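# Seat two printed parts on jig pins or press CALL

## Task

This is the final kit of the day. Fit the two loose printed parts onto their matching pins in the jig so the result matches the drawing. If this kit ought not to be assembled, do not build it: instead press the blue CALL button from above with the gripper closed, push it fully down and keep it down for one second, and touch none of the kit's parts, the jig or the drawing. If the kit is fine, do not touch CALL.

## Robot and tools

Robot: two arms, left_arm and right_arm, each with a two-finger gripper. Every pose, velocity and target, sent or reported, uses the scene frame. Its origin sits at table-top height halfway between the two nominal bases. +z points up, +x points out across the table, and left_arm is on the +y side. Image left and right do not follow the arm names. Calibrated bases: left_arm at (-0.047, +0.247, +0.039) m with quat_wxyz (+1.000, 0, 0, +0.009); right_arm at (+0.004, -0.354, +0.044) m with quat_wxyz (+1.000, 0, 0, -0.014). Reported hand poses may be off by a few centimetres, more when the arm reaches far.

Gripper axes: the fingers extend along the gripper's own +z and close along its y. end_effector_position is the point between the pads, roughly 1 cm short of the fingertips.

Row format, shared by execute_actions and move: one row always holds 16 numbers covering both arms, even if only one moves. First left_arm: x, y, z in metres, then orientation qw, qx, qy, qz (w first), then opening. Then the same eight for right_arm. x, y, z and the quaternion are an absolute goal pose in the scene frame, not an offset. Opening runs from -1 (shut) to +1 (fully open, 0.094 m). Any opening you write is an order, so to leave a gripper alone repeat its present command (see Tool commands in the result).

execute_actions(actions, cameras): actions is a list of actions; each action is a list of up to 15 rows, one row per 1/30 s step, and an action with fewer rows repeats its final row until 15 steps pass. Both arms' parts are refused if any target lies over 0.6 m from that gripper's current position along any of its own axes; if the first action fails this against the last reported state, or anything is malformed, the whole call is rejected. The controller limits each step's orientation change to 40 degrees from the measured one and favours position when it cannot reach both, so a single action may fall short; check the Hand target line and send the remainder next. To hold orientation, repeat the same quaternion in every row rather than copying a drifted reading. To park an arm that presses on nothing, keep sending the full pose from the last result before it stopped, with the wanted opening. Images come back only with an empty actions list or when cameras names them.

move(target, speed, blend, opening_speed, grip_force, blocking, cameras): target is one 16-number row or a list of up to 15 rows, absolute poses, with no 0.6 m limit; the gripper travels in a straight line from its Hand target. speed is the path top speed in m/s, 0.002 to 4.3, default 0.25 (rotation capped at twice that in rad/s), one value or one per target. blend, in metres, rounds corners in a list; 0 means stop at each point. opening_speed is the finger rate per second on the -1..+1 scale, at least 0.2; use it to close gently. grip_force is a per-pad limit in newtons, 10 to 50, one value or one per arm; it persists and lower values close slowly. blocking=false returns after about 0.5 s while the motion continues; a new move replaces it. A move runs 10 s at most. It does not avoid obstacles or the other arm. The result adds a move: line: done, off_target, moving, held, fault, plus limits such as paced or held. done or off_target says nothing about contact.

wait(seconds 0 to 10, cameras) lets time run with commands held. stop(cameras) brakes a running move. zoom_image(camera, region) enlarges [x0, y0, x1, y1] pixels of a camera's latest image, at most 504 by 504; camera is cam_high, cam_over, cam_left_wrist or cam_right_wrist. finished_scene(scene=1) ends the scene for good.

Cameras: cam_high, cam_over, cam_left_wrist, cam_right_wrist, all 672x504.

Result lines: end_effector_position and end_effector_quat_wxyz per arm; grip_measured (same scale as opening, may read up to about 2.5 mm wide when empty, and narrower than a hard part under full squeeze); Joint positions (last entry is the finger opening in metres); Joint velocities (omitted when all are noise); joint torques (include arm weight, positive toward larger joint angle, entries 3 and 4 wrap at ±28 N m); Hand target; Tool commands; motor temperatures. Joint ranges in rad: waist -2.880..2.880, shoulder 0..3.142, elbow 0..3.019 (straight at 2.964), wrist pitch -1.693..1.571, wrist yaw -1.571..1.571, wrist roll -2.094..2.094. Friction and weight can leave a gripper a few cm from its goal without any contact.

Cautions: nothing may fall from the table or be left off it. Do not drop parts, release them while moving, or strike or shove anything hard; faster moves and goals deeper past contact push harder. Keep the two arms, grippers and wrist cameras apart, and never close one gripper on the other's fingers. Route paths around an arm's own base, not close past it. Holding loads, stretching out, or pushing at unreachable goals heats motors; MOTOR HOT warns at 85 °C and at 100 °C the arm drops under an OVER-TEMPERATURE FAULT for 30 to 60 s or more.

Each tool is called after ">>>" as name(argument=value, ...) on one line, values as JSON.

## Session

>>> execute_actions(actions=[])

Scene clock: 0.00 s.
left_arm: end_effector_position=(+0.4311, +0.3705, +0.3585) grip_measured=+1.000 end_effector_quat_wxyz=(+0.565, -0.144, +0.810, +0.060) | right_arm: end_effector_position=(+0.4656, -0.6170, +0.3778) grip_measured=+1.000 end_effector_quat_wxyz=(+0.671, +0.010, +0.722, -0.167)
Joint positions: left_arm=[0.223 1.042 0.821 -0.142 -0.038 -0.085 0.094] | right_arm=[-0.611 1.196 0.755 0.394 -0.383 -0.247 0.094]
Joint velocities: within noise
Joint torques (N m): no reading
Motor temperatures (°C): left_arm=[28 28 27 29 29 26 28] | right_arm=[28 28 30 27 28 28 29]
Heat: left arm: hottest wrist pitch 29 °C; right arm: hottest elbow 30 °C.
Hand target: left_arm +0.4357, +0.3717, +0.3730; +0.575, -0.143, +0.803, +0.060 | right_arm +0.4690, -0.6195, +0.3999; +0.684, +0.004, +0.709, -0.176
Tool commands: left_gripper/opening=+1.0 right_gripper/opening=+1.0

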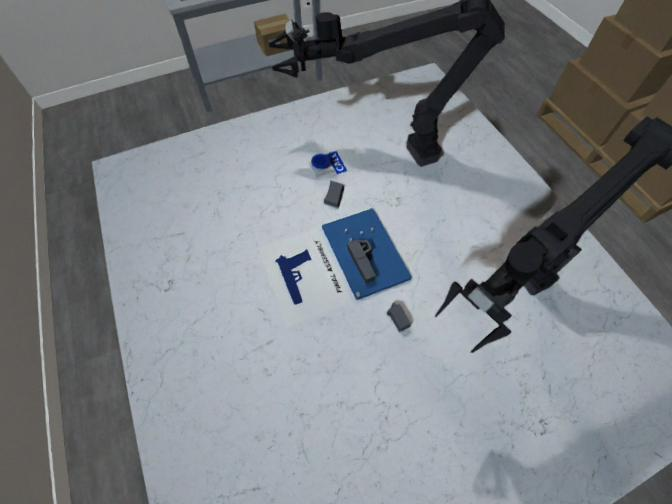

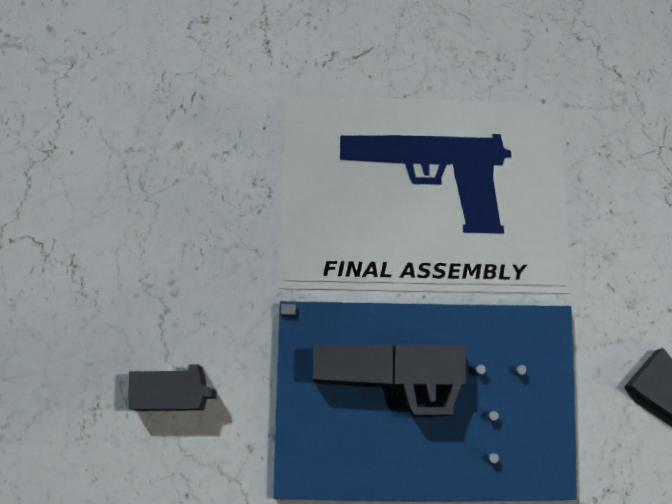

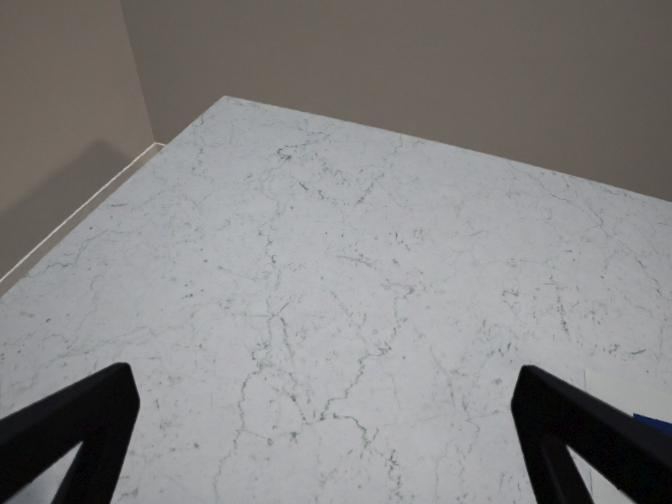

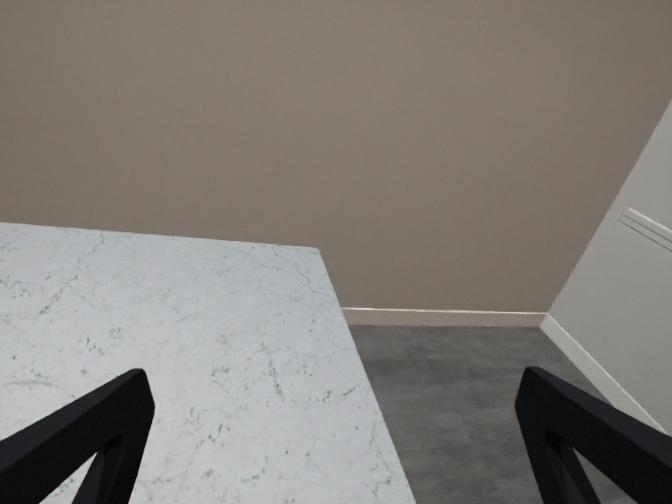

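>>> move(target=[0.4311,0.3705,0.3585,0.565,-0.144,0.810,0.060,1, 0.36,-0.50,0.30,0,0,1,0,-1], speed=0.6, cameras=["cam_high","cam_right_wrist"])

Scene clock: 42.20 s.
left_arm: end_effector_position=(+0.4311, +0.3705, +0.3585) grip_measured=+1.000 end_effector_quat_wxyz=(+0.565, -0.144, +0.810, +0.060) | right_arm: end_effector_position=(+0.3473, -0.4969, +0.2832) grip_measured=-0.986 end_effector_quat_wxyz=(-0.014, -0.005, +1.000, +0.007)
Joint positions: left_arm=[0.223 1.042 0.821 -0.142 -0.038 -0.085 0.094] | right_arm=[-0.367 1.332 1.26 -1.529 -0.003 -0.405 0.001]
Joint torques (N m): left_arm=[0.26 -7.12 9.44 2.63 -0.02 0.01] | right_arm=[1.26 -5.66 13.12 -0.16 -0.09 -0.02]
Motor temperatures (°C): left_arm=[28 29 36 29 29 26 28] | right_arm=[28 28 39 28 28 28 29]
Heat: left arm: hottest elbow 36 °C; right arm: hottest elbow 39 °C.
Hand target: left_arm +0.4311, +0.3706, +0.3585; +0.565, -0.144, +0.810, +0.060 | right_arm +0.3593, -0.4997, +0.2999; +0.000, +0.000, +1.000, +0.000
Off the commanded pose: left_arm 0.000 m, 0 deg | right_arm 0.021 m, 2 deg.
move: off_target (right_arm)
Images, in order (width x height): cam_high 672x504, cam_right_wrist 672x504.

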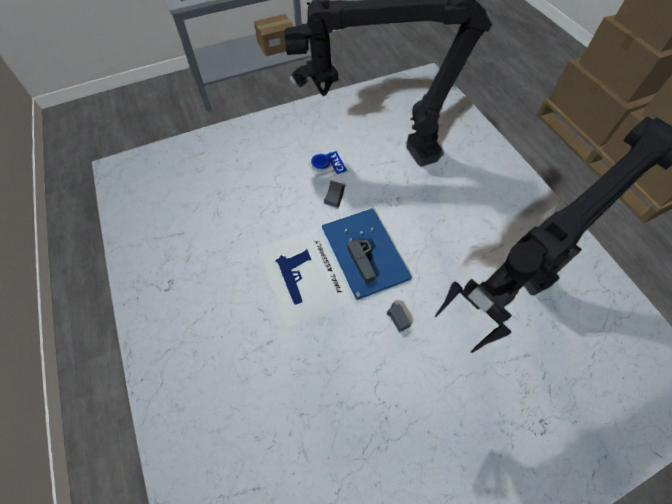

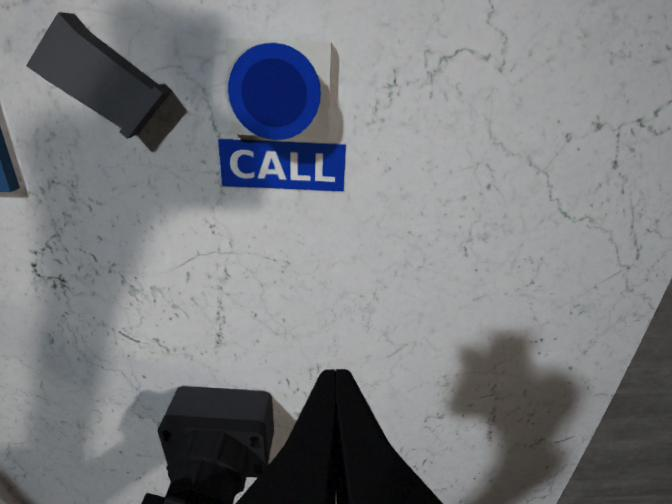

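>>> move(target=[0.4311,0.3705,0.3585,0.565,-0.144,0.810,0.060,1, 0.38,-0.435,0.24,0,0,1,0,-1], speed=0.3, cameras=["cam_high","cam_right_wrist"])

Scene clock: 57.07 s.
left_arm: end_effector_position=(+0.4311, +0.3705, +0.3585) grip_measured=+1.000 end_effector_quat_wxyz=(+0.565, -0.144, +0.810, +0.060) | right_arm: end_effector_position=(+0.3733, -0.4341, +0.2407) grip_measured=-0.986 end_effector_quat_wxyz=(-0.006, -0.007, +1.000, +0.002)
Joint positions: left_arm=[0.223 1.042 0.821 -0.142 -0.038 -0.085 0.094] | right_arm=[-0.185 1.35 1.165 -1.397 -0.002 -0.228 0.001]
Joint torques (N m): left_arm=[0.56 -7.18 9.48 2.59 0 0.05] | right_arm=[0.91 -5.71 9.28 1.05 -0.07 -0.01]
Heat: left arm: hottest elbow 37 °C; right arm: hottest elbow 40 °C.
Hand target: left_arm +0.4311, +0.3706, +0.3585; +0.565, -0.144, +0.810, +0.060 | right_arm +0.3800, -0.4349, +0.2401; +0.000, +0.000, +1.000, +0.000
Off the commanded pose: left_arm 0.000 m, 0 deg | right_arm 0.007 m, 1 deg.
move: done
Images, in order (width x height): cam_high 672x504, cam_right_wrist 672x504.

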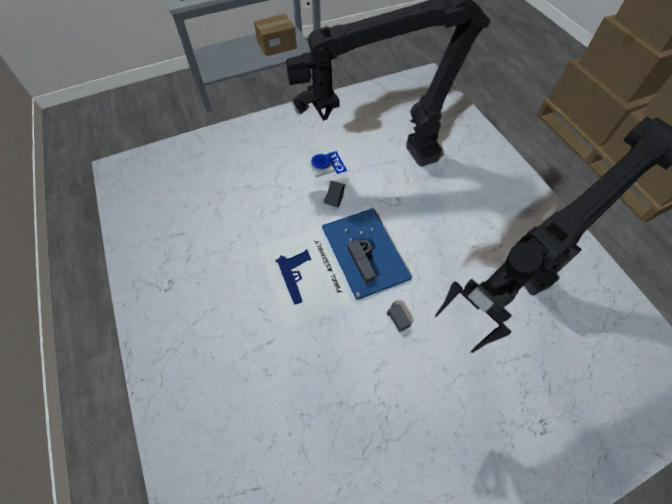

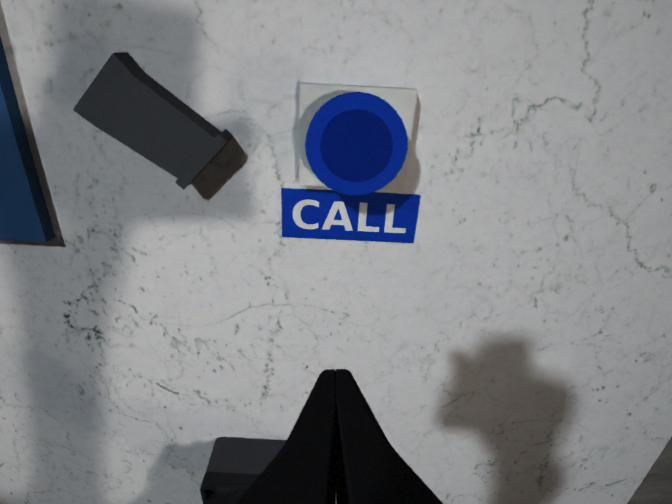

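>>> move(target=[0.4311,0.3705,0.3585,0.565,-0.144,0.810,0.060,1, 0.400,-0.448,0.14,0,0,1,0,-1], speed=0.25, cameras=["cam_high","cam_right_wrist"])

Scene clock: 91.00 s.
left_arm: end_effector_position=(+0.4311, +0.3705, +0.3585) grip_measured=+1.000 end_effector_quat_wxyz=(+0.565, -0.144, +0.810, +0.060) | right_arm: end_effector_position=(+0.3923, -0.4423, +0.1377) grip_measured=-0.986 end_effector_quat_wxyz=(-0.011, -0.002, +1.000, +0.003)
Joint positions: left_arm=[0.223 1.042 0.821 -0.142 -0.038 -0.085 0.094] | right_arm=[-0.195 1.499 1.033 -1.127 -0.002 -0.228 0.001]
Joint torques (N m): left_arm=[-0.03 -6.65 9.44 2.55 -0.03 0.03] | right_arm=[-0.15 -7.3 8.81 1.03 -0.09 -0.21]
Heat: left arm: hottest elbow 37 °C; right arm: hottest elbow 40 °C.
Hand target: left_arm +0.4311, +0.3706, +0.3585; +0.565, -0.144, +0.810, +0.060 | right_arm +0.3998, -0.4480, +0.1401; +0.000, +0.000, +1.000, +0.000
Off the commanded pose: left_arm 0.000 m, 0 deg | right_arm 0.010 m, 1 deg.
move: done
Images, in order (width x height): cam_high 672x504, cam_right_wrist 672x504.

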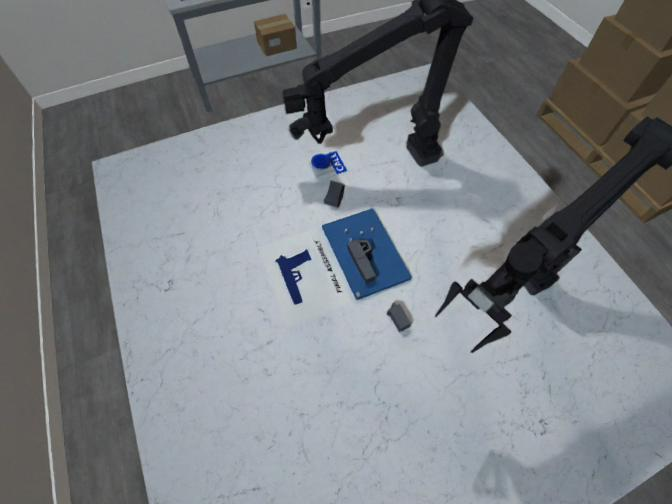

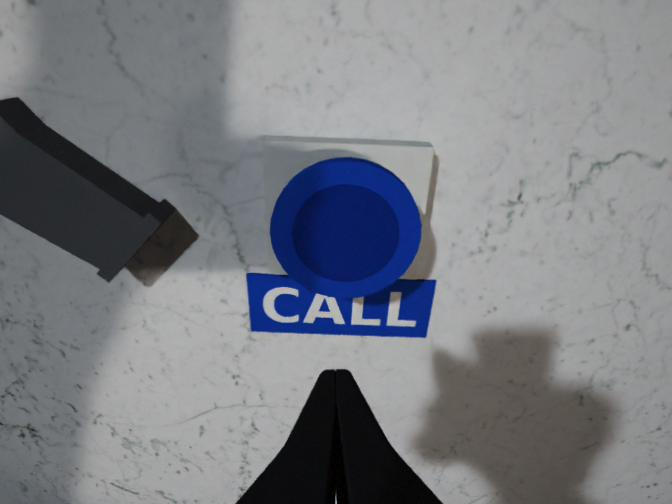

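>>> move(target=[0.4311,0.3705,0.3585,0.565,-0.144,0.810,0.060,1, 0.408,-0.451,0.09,0,0,1,0,-1], speed=0.15, cameras=["cam_high","cam_right_wrist"])

>>> zoom_image(camera="cam_high", region=[250, 60, 390, 220])

Scene clock: 114.93 s.
left_arm: end_effector_position=(+0.4311, +0.3705, +0.3585) grip_measured=+1.000 end_effector_quat_wxyz=(+0.565, -0.144, +0.810, +0.060) | right_arm: end_effector_position=(+0.4023, -0.4453, +0.0905) grip_measured=-0.986 end_effector_quat_wxyz=(-0.007, -0.001, +1.000, +0.002)
Joint positions: left_arm=[0.223 1.042 0.821 -0.142 -0.038 -0.085 0.094] | right_arm=[-0.197 1.586 0.992 -0.991 -0.002 -0.228 0.001]
Joint torques (N m): left_arm=[0.32 -6.48 9.46 2.61 -0.04 0.04] | right_arm=[-0.21 -7.71 7.94 1.01 -0.08 -0.24]
Heat: left arm: hottest elbow 37 °C; right arm: hottest elbow 40 °C.
Hand target: left_arm +0.4311, +0.3706, +0.3585; +0.565, -0.144, +0.810, +0.060 | right_arm +0.4079, -0.4511, +0.0901; +0.000, +0.000, +1.000, +0.000
Off the commanded pose: left_arm 0.000 m, 0 deg | right_arm 0.008 m, 1 deg.
move: done
Images, in order (width x height): cam_high 672x504, cam_right_wrist 672x504.

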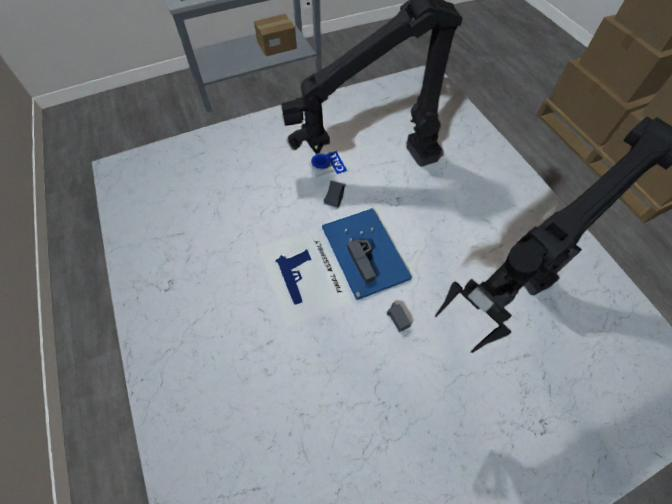

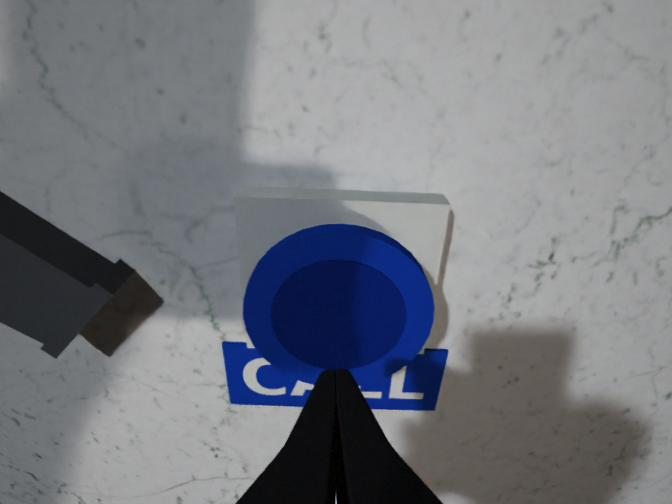

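Scaled by 3.150 from the camera's 672x504 image, which has a finer 960x720 frame.

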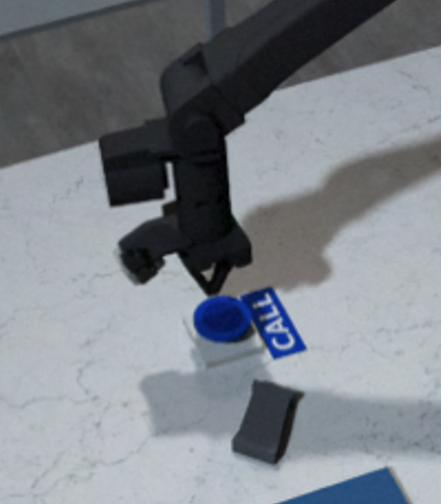

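>>> move(target=[0.4311,0.3705,0.3585,0.565,-0.144,0.810,0.060,1, 0.390,-0.454,0.068,0,0,1,0,-1], speed=0.1, cameras=["cam_high","cam_right_wrist"])

>>> zoom_image(camera="cam_high", region=[280, 110, 360, 190])

Scene clock: 157.67 s.
left_arm: end_effector_position=(+0.4311, +0.3705, +0.3585) grip_measured=+1.000 end_effector_quat_wxyz=(+0.565, -0.144, +0.810, +0.060) | right_arm: end_effector_position=(+0.3862, -0.4490, +0.0693) grip_measured=-0.986 end_effector_quat_wxyz=(-0.006, +0.004, +1.000, +0.002)
Joint positions: left_arm=[0.223 1.042 0.821 -0.142 -0.038 -0.085 0.094] | right_arm=[-0.215 1.586 0.923 -0.92 -0.002 -0.236 0.001]
Joint torques (N m): left_arm=[0.32 -6.83 9.35 2.55 -0.03 0.03] | right_arm=[-0.09 -7.47 7.19 1.05 -0.09 -0.32]
Heat: left arm: hottest elbow 38 °C; right arm: hottest elbow 40 °C.
Hand target: left_arm +0.4311, +0.3706, +0.3585; +0.565, -0.144, +0.810, +0.060 | right_arm +0.3898, -0.4539, +0.0680; +0.000, +0.000, +1.000, +0.000
Off the commanded pose: left_arm 0.000 m, 0 deg | right_arm 0.006 m, 1 deg.
move: done
Images, in order (width x height): cam_high 672x504, cam_right_wrist 672x504.

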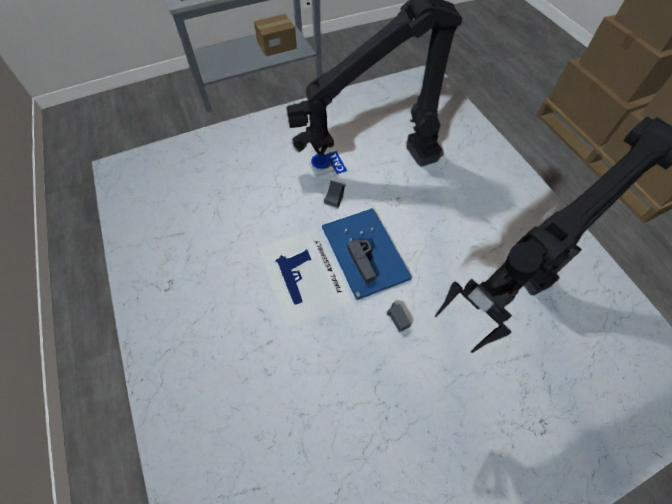

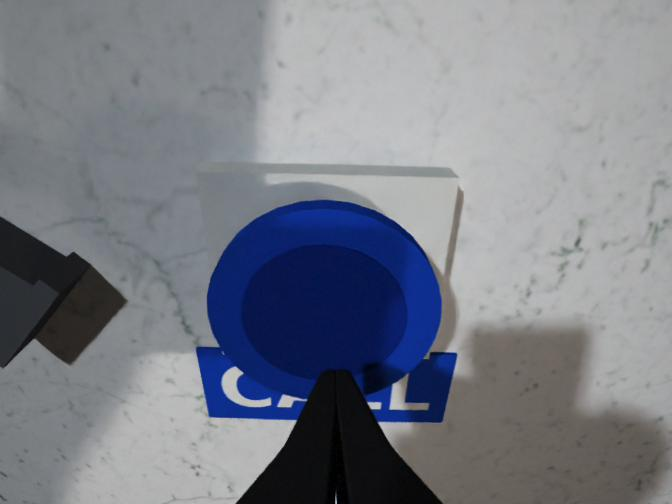

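Scaled by 6.300 from the camera's 672x504 image, which has a finer 960x720 frame.

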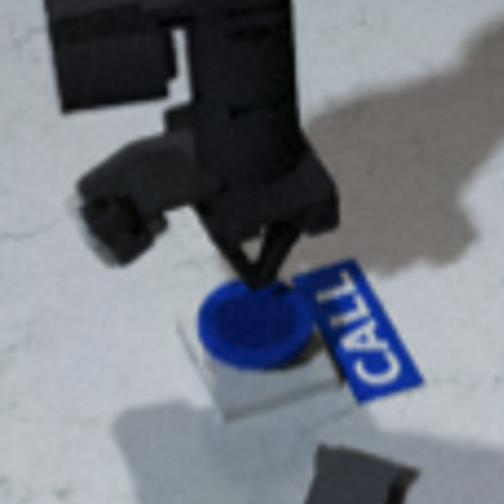

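>>> move(target=[[0.4311,0.3705,0.3585,0.565,-0.144,0.810,0.060,1, 0.375,-0.450,0.068,0,0,1,0,-1],[0.4311,0.3705,0.3585,0.565,-0.144,0.810,0.060,1, 0.374,-0.450,0.052,0,0,1,0,-1]], speed=[0.1,0.03], blend=[0.008,0], cameras=["cam_high","cam_right_wrist"])

>>> zoom_image(camera="cam_high", region=[280, 110, 360, 190])

Scene clock: 169.97 s.
left_arm: end_effector_position=(+0.4311, +0.3705, +0.3585) grip_measured=+1.000 end_effector_quat_wxyz=(+0.565, -0.144, +0.810, +0.060) | right_arm: end_effector_position=(+0.3701, -0.4452, +0.0511) grip_measured=-0.986 end_effector_quat_wxyz=(-0.008, +0.004, +1.000, +0.003)
Joint positions: left_arm=[0.223 1.042 0.821 -0.142 -0.038 -0.085 0.094] | right_arm=[-0.215 1.586 0.861 -0.864 -0.002 -0.237 0.001]
Joint torques (N m): left_arm=[0.21 -6.59 9.48 2.47 -0.03 0.03] | right_arm=[-0.09 -7.59 6.72 1.03 -0.09 -0.32]
Heat: left arm: hottest elbow 38 °C; right arm: hottest elbow 39 °C.
Hand target: left_arm +0.4311, +0.3706, +0.3585; +0.565, -0.144, +0.810, +0.060 | right_arm +0.3739, -0.4499, +0.0521; +0.000, +0.000, +1.000, +0.000
Off the commanded pose: left_arm 0.000 m, 0 deg | right_arm 0.006 m, 1 deg.
move: done; blend cut to 0.0077 m at target 1
Images, in order (width x height): cam_high 672x504, cam_right_wrist 672x504.

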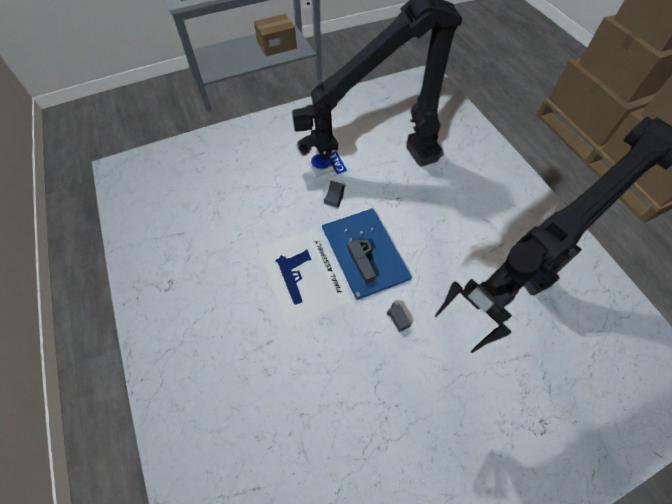

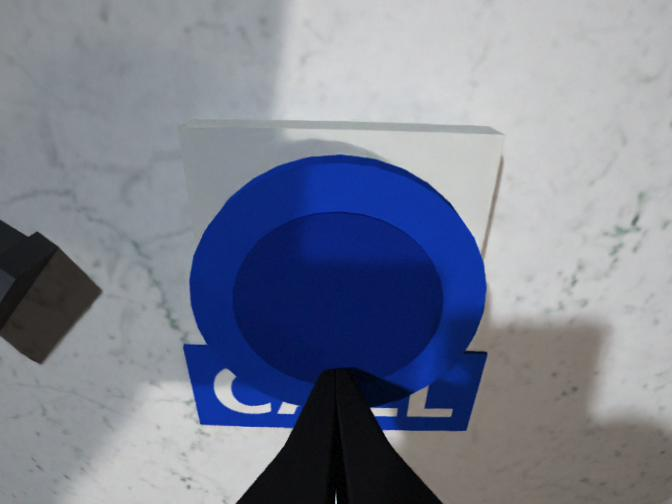

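Scaled by 6.300 from the camera's 672x504 image, which has a finer 960x720 frame.

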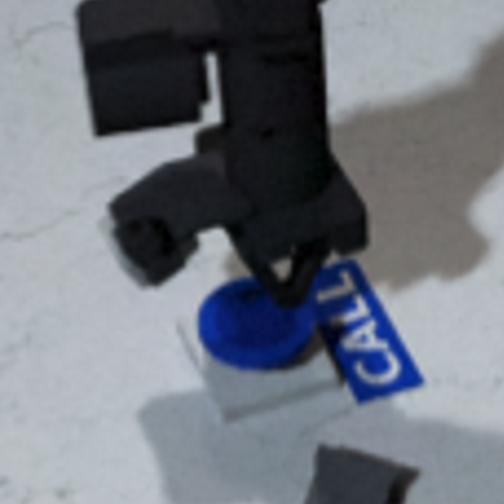

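>>> move(target=[[0.4311,0.3705,0.3585,0.565,-0.144,0.810,0.060,1, 0.376,-0.450,0.066,0,0,1,0,-1],[0.4311,0.3705,0.3585,0.565,-0.144,0.810,0.060,1, 0.388,-0.450,0.064,0,0,1,0,-1],[0.4311,0.3705,0.3585,0.565,-0.144,0.810,0.060,1, 0.388,-0.450,0.046,0,0,1,0,-1]], speed=[0.1,0.1,0.03], blend=[0.005,0.005,0], cameras=["cam_high","cam_right_wrist"])

>>> zoom_image(camera="cam_high", region=[280, 110, 360, 190])

Scene clock: 200.17 s.
left_arm: end_effector_position=(+0.4311, +0.3705, +0.3585) grip_measured=+1.000 end_effector_quat_wxyz=(+0.565, -0.144, +0.810, +0.060) | right_arm: end_effector_position=(+0.3703, -0.4453, +0.0462) grip_measured=-0.986 end_effector_quat_wxyz=(-0.014, +0.004, +1.000, +0.004)
Joint positions: left_arm=[0.223 1.042 0.821 -0.142 -0.038 -0.085 0.094] | right_arm=[-0.215 1.604 0.866 -0.864 -0.002 -0.237 0.001]
Joint torques (N m): left_arm=[0.44 -6.53 9.39 2.58 -0.05 0.01] | right_arm=[0.67 -6.01 8.9 1.42 -0.1 -0.24]
Heat: left arm: hottest elbow 38 °C; right arm: hottest elbow 37 °C.
Hand target: left_arm +0.4311, +0.3706, +0.3585; +0.565, -0.144, +0.810, +0.060 | right_arm +0.3874, -0.4498, +0.0465; +0.000, +0.000, +1.000, +0.000
Off the commanded pose: left_arm 0.000 m, 0 deg | right_arm 0.018 m, 2 deg.
move: off_target (right_arm)
Images, in order (width x height): cam_high 672x504, cam_right_wrist 672x504.

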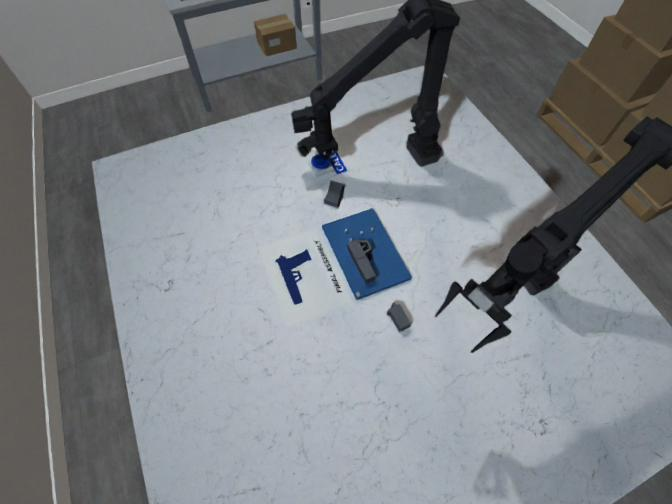

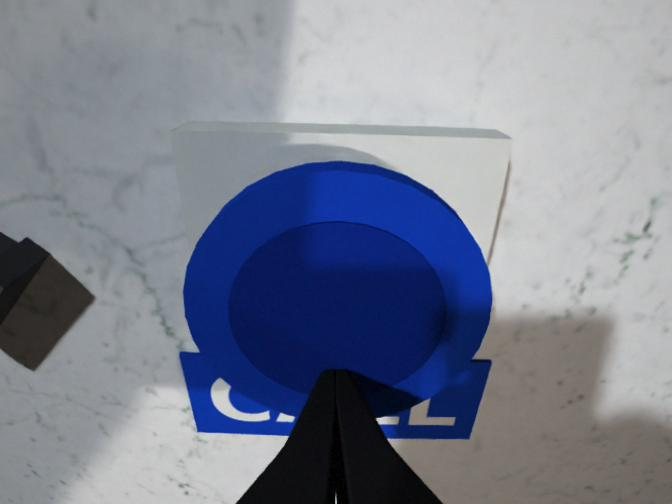

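Scaled by 6.300 from the camera's 672x504 image, which has a finer 960x720 frame.

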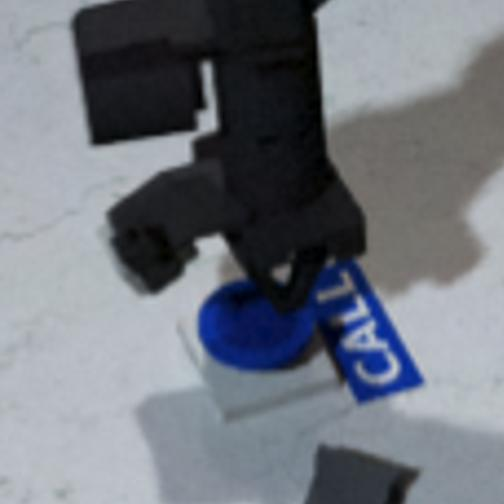

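>>> move(target=[0.4311,0.3705,0.3585,0.565,-0.144,0.810,0.060,1, 0.376,-0.450,0.085,0,0,1,0,-1], speed=0.1, cameras=["cam_high","cam_right_wrist"])

>>> zoom_image(camera="cam_high", region=[280, 110, 360, 190])

Scene clock: 210.17 s.
left_arm: end_effector_position=(+0.4311, +0.3705, +0.3585) grip_measured=+1.000 end_effector_quat_wxyz=(+0.565, -0.144, +0.810, +0.060) | right_arm: end_effector_position=(+0.3602, -0.4427, +0.0672) grip_measured=-0.986 end_effector_quat_wxyz=(-0.021, +0.004, +1.000, +0.006)
Joint positions: left_arm=[0.223 1.042 0.821 -0.142 -0.038 -0.085 0.094] | right_arm=[-0.215 1.547 0.868 -0.936 -0.002 -0.237 0.001]
Joint torques (N m): left_arm=[0.09 -6.65 9.4 2.51 -0.04 0.02] | right_arm=[0.03 -8.59 9.78 -0.24 -0.08 -0.31]
Heat: left arm: hottest elbow 39 °C; right arm: hottest elbow 37 °C.
Hand target: left_arm +0.4311, +0.3706, +0.3585; +0.565, -0.144, +0.810, +0.060 | right_arm +0.3755, -0.4498, +0.0850; +0.000, +0.000, +1.000, +0.000
Off the commanded pose: left_arm 0.000 m, 0 deg | right_arm 0.025 m, 3 deg.
move: off_target (right_arm)
Images, in order (width x height): cam_high 672x504, cam_right_wrist 672x504.

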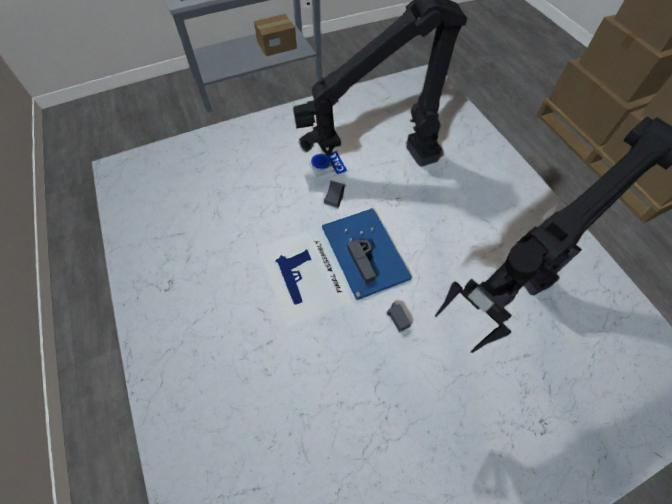

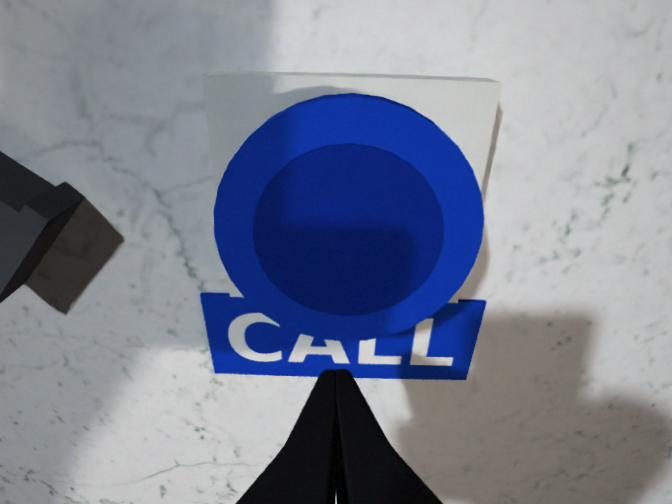

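Scaled by 6.300 from the camera's 672x504 image, which has a finer 960x720 frame.

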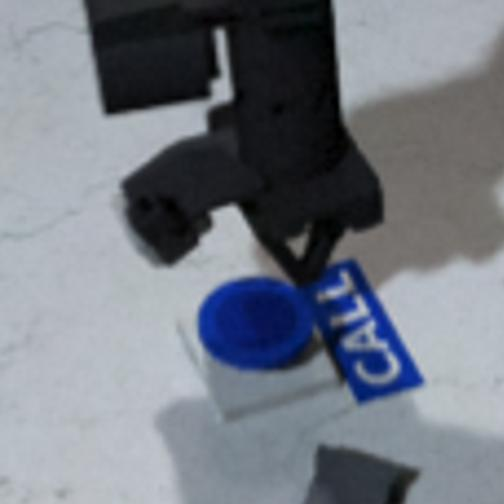

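>>> move(target=[[0.4311,0.3705,0.3585,0.565,-0.144,0.810,0.060,1, 0.392,-0.450,0.14,0,0,1,0,-1],[0.4311,0.3705,0.3585,0.565,-0.144,0.810,0.060,1, 0.392,-0.450,0.06,0,0,1,0,-1]], speed=[0.15,0.06], blend=[0.005,0], cameras=["cam_high","cam_right_wrist"])

>>> zoom_image(camera="cam_high", region=[280, 110, 360, 190])

Scene clock: 227.17 s.
left_arm: end_effector_position=(+0.4311, +0.3705, +0.3585) grip_measured=+1.000 end_effector_quat_wxyz=(+0.565, -0.144, +0.810, +0.060) | right_arm: end_effector_position=(+0.3874, -0.4496, +0.0633) grip_measured=-0.986 end_effector_quat_wxyz=(-0.003, +0.004, +1.000, +0.001)
Joint positions: left_arm=[0.223 1.042 0.821 -0.142 -0.038 -0.085 0.094] | right_arm=[-0.215 1.597 0.917 -0.897 -0.001 -0.237 0.001]
Joint torques (N m): left_arm=[0.32 -7 9.39 2.56 -0.06 0.02] | right_arm=[0.91 -7.06 7.16 1.06 -0.11 -0.21]
Heat: left arm: hottest elbow 39 °C; right arm: hottest elbow 38 °C.
Hand target: left_arm +0.4311, +0.3706, +0.3585; +0.565, -0.144, +0.810, +0.060 | right_arm +0.3918, -0.4499, +0.0600; +0.000, +0.000, +1.000, +0.000
Off the commanded pose: left_arm 0.000 m, 0 deg | right_arm 0.006 m, 1 deg.
move: done
Images, in order (width x height): cam_high 672x504, cam_right_wrist 672x504.

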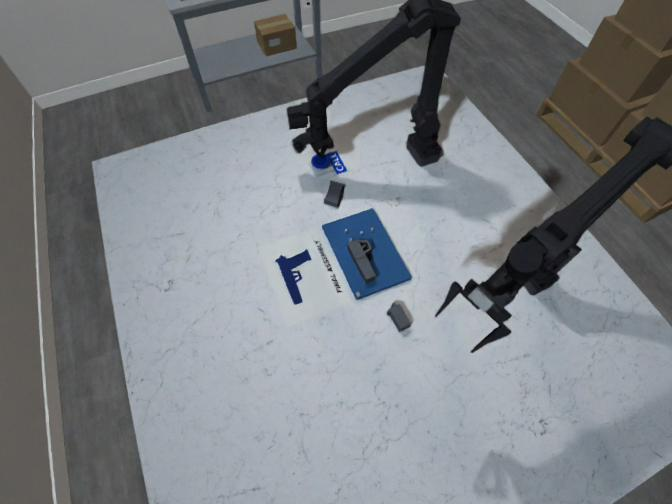

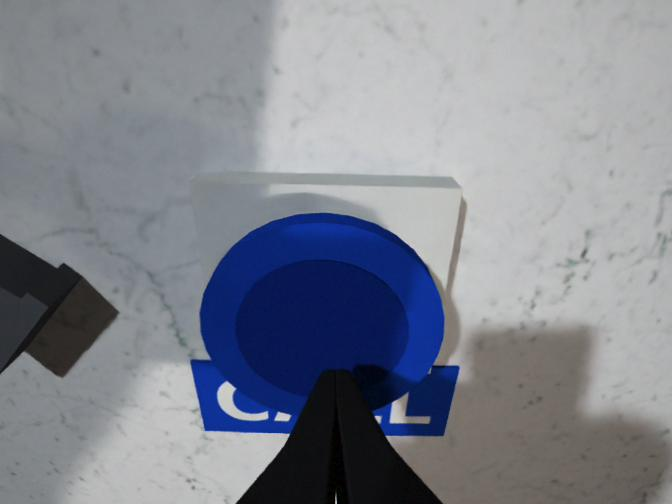

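Scaled by 6.300 from the camera's 672x504 image, which has a finer 960x720 frame.

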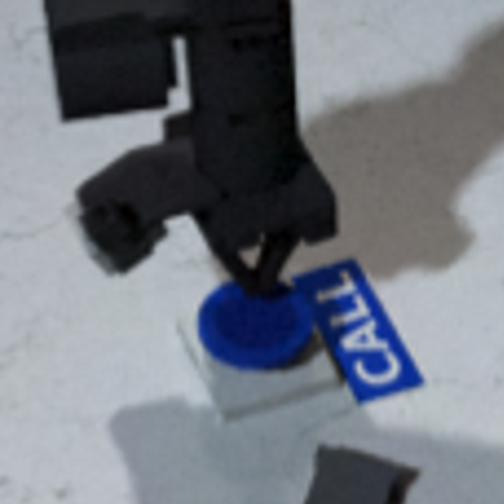

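>>> move(target=[0.4311,0.3705,0.3585,0.565,-0.144,0.810,0.060,1, 0.396,-0.443,0.038,0,0,1,0,-1], speed=0.03, cameras=["cam_high","cam_right_wrist"])

>>> zoom_image(camera="cam_high", region=[280, 110, 360, 190])

Scene clock: 234.60 s.
left_arm: end_effector_position=(+0.4311, +0.3705, +0.3585) grip_measured=+1.000 end_effector_quat_wxyz=(+0.565, -0.144, +0.810, +0.060) | right_arm: end_effector_position=(+0.3923, -0.4469, +0.0469) grip_measured=-0.986 end_effector_quat_wxyz=(+0.001, -0.001, +1.000, +0.000)
Joint positions: left_arm=[0.223 1.042 0.821 -0.142 -0.038 -0.085 0.094] | right_arm=[-0.206 1.633 0.907 -0.843 0 -0.237 0.001]
Joint torques (N m): left_arm=[0.38 -6.95 9.42 2.54 -0.02 0.03] | right_arm=[1.73 -6.53 6.57 1.36 -0.16 -0.02]
Heat: left arm: hottest elbow 39 °C; right arm: hottest elbow 38 °C.
Hand target: left_arm +0.4311, +0.3706, +0.3585; +0.565, -0.144, +0.810, +0.060 | right_arm +0.3957, -0.4430, +0.0383; +0.000, +0.000, +1.000, +0.000
Off the commanded pose: left_arm 0.000 m, 0 deg | right_arm 0.010 m, 0 deg.
move: done
Images, in order (width x height): cam_high 672x504, cam_right_wrist 672x504.

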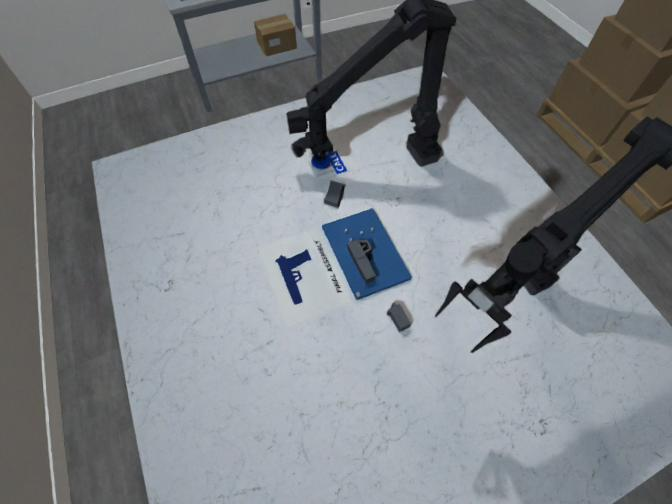

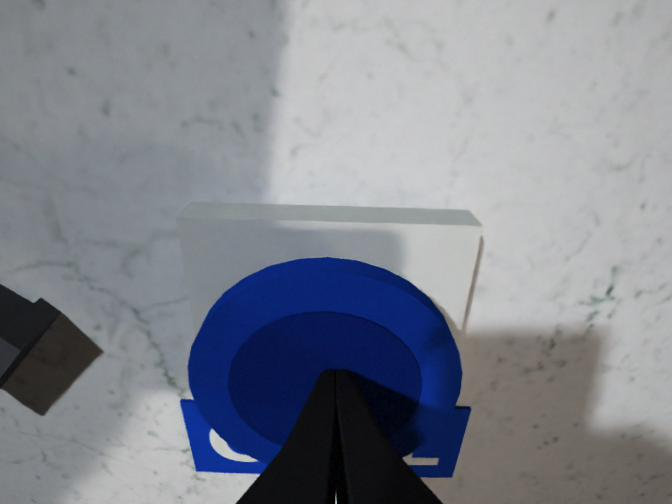

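Scaled by 6.300 from the camera's 672x504 image, which has a finer 960x720 frame.

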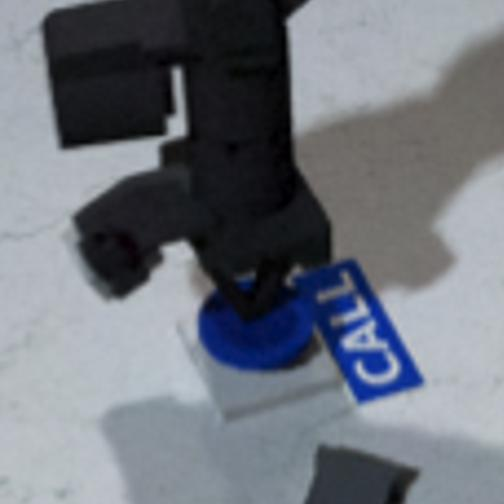

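>>> move(target=[0.4311,0.3705,0.3585,0.565,-0.144,0.810,0.060,1, 0.396,-0.442,0.022,0,0,1,0,-1], speed=0.04, cameras=["cam_high","cam_right_wrist"])

>>> zoom_image(camera="cam_high", region=[280, 110, 360, 190])

Scene clock: 240.73 s.
left_arm: end_effector_position=(+0.4311, +0.3705, +0.3585) grip_measured=+1.000 end_effector_quat_wxyz=(+0.565, -0.144, +0.810, +0.060) | right_arm: end_effector_position=(+0.3937, -0.4469, +0.0420) grip_measured=-0.986 end_effector_quat_wxyz=(+0.006, -0.001, +1.000, -0.001)
Joint positions: left_arm=[0.223 1.042 0.821 -0.142 -0.038 -0.085 0.094] | right_arm=[-0.204 1.64 0.899 -0.818 0 -0.236 0.001]
Joint torques (N m): left_arm=[0.03 -7 9.5 2.62 -0.04 0.02] | right_arm=[1.79 -4.89 5.9 2.28 -0.18 -0.01]
Heat: left arm: hottest elbow 39 °C; right arm: hottest elbow 38 °C.
Hand target: left_arm +0.4311, +0.3706, +0.3585; +0.565, -0.144, +0.810, +0.060 | right_arm +0.3949, -0.4419, +0.0229; +0.000, +0.000, +1.000, +0.000
Off the commanded pose: left_arm 0.000 m, 0 deg | right_arm 0.021 m, 1 deg.
move: off_target (right_arm)
Images, in order (width x height): cam_high 672x504, cam_right_wrist 672x504.

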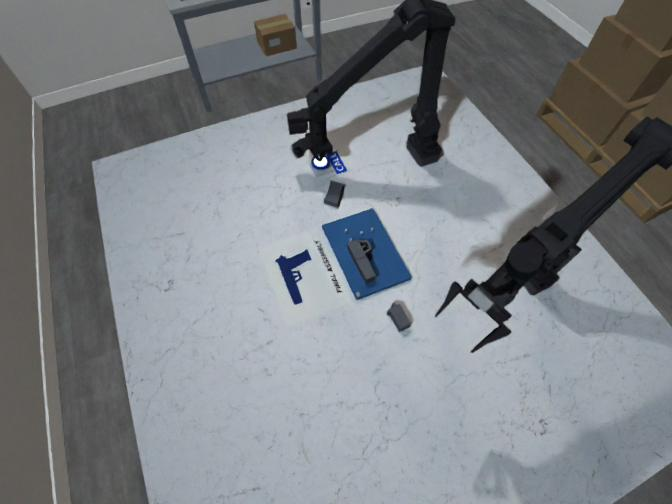

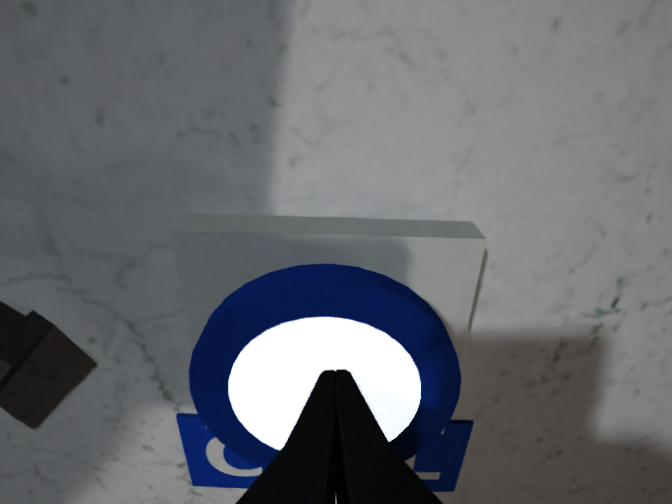

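Scaled by 6.300 from the camera's 672x504 image, which has a finer 960x720 frame.

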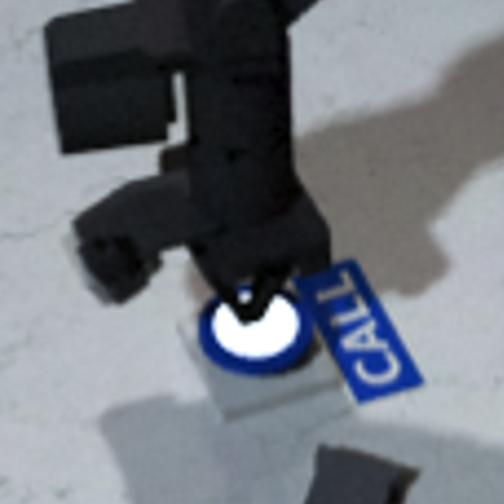

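>>> move(target=[0.4311,0.3705,0.3585,0.565,-0.144,0.810,0.060,1, 0.393,-0.445,0.14,0,0,1,0,-1], speed=0.12, cameras=["cam_right_wrist"])

Scene clock: 247.43 s.
left_arm: end_effector_position=(+0.4311, +0.3705, +0.3585) grip_measured=+1.000 end_effector_quat_wxyz=(+0.565, -0.144, +0.810, +0.060) | right_arm: end_effector_position=(+0.3754, -0.4425, +0.1187) grip_measured=-0.986 end_effector_quat_wxyz=(-0.024, -0.001, +1.000, +0.006)
Joint positions: left_arm=[0.223 1.042 0.821 -0.142 -0.038 -0.085 0.094] | right_arm=[-0.204 1.501 0.978 -1.098 0 -0.236 0.001]
Joint torques (N m): left_arm=[0.26 -6.89 9.42 2.51 -0.04 0.02] | right_arm=[1.03 -8.64 11.21 -0.18 -0.19 -0.1]
Heat: left arm: hottest elbow 39 °C; right arm: hottest elbow 38 °C.
Hand target: left_arm +0.4311, +0.3706, +0.3585; +0.565, -0.144, +0.810, +0.060 | right_arm +0.3922, -0.4449, +0.1400; +0.000, +0.000, +1.000, +0.000
Off the commanded pose: left_arm 0.000 m, 0 deg | right_arm 0.028 m, 3 deg.
move: off_target (right_arm)
Images, in order (width x height): cam_right_wrist 672x504.

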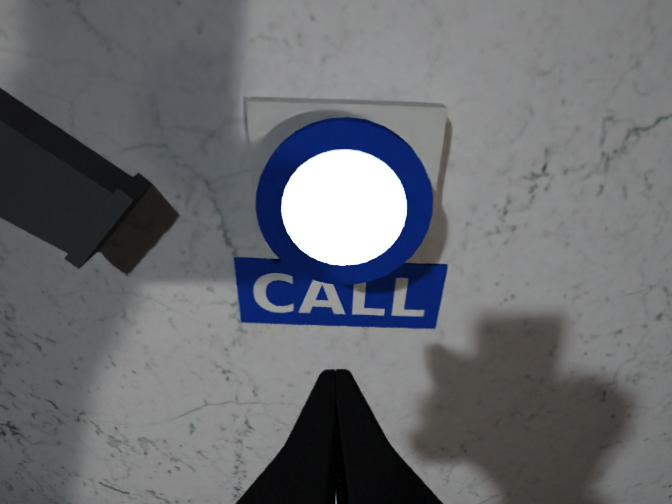

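>>> finished_scene()

The scene is finished: the task was done.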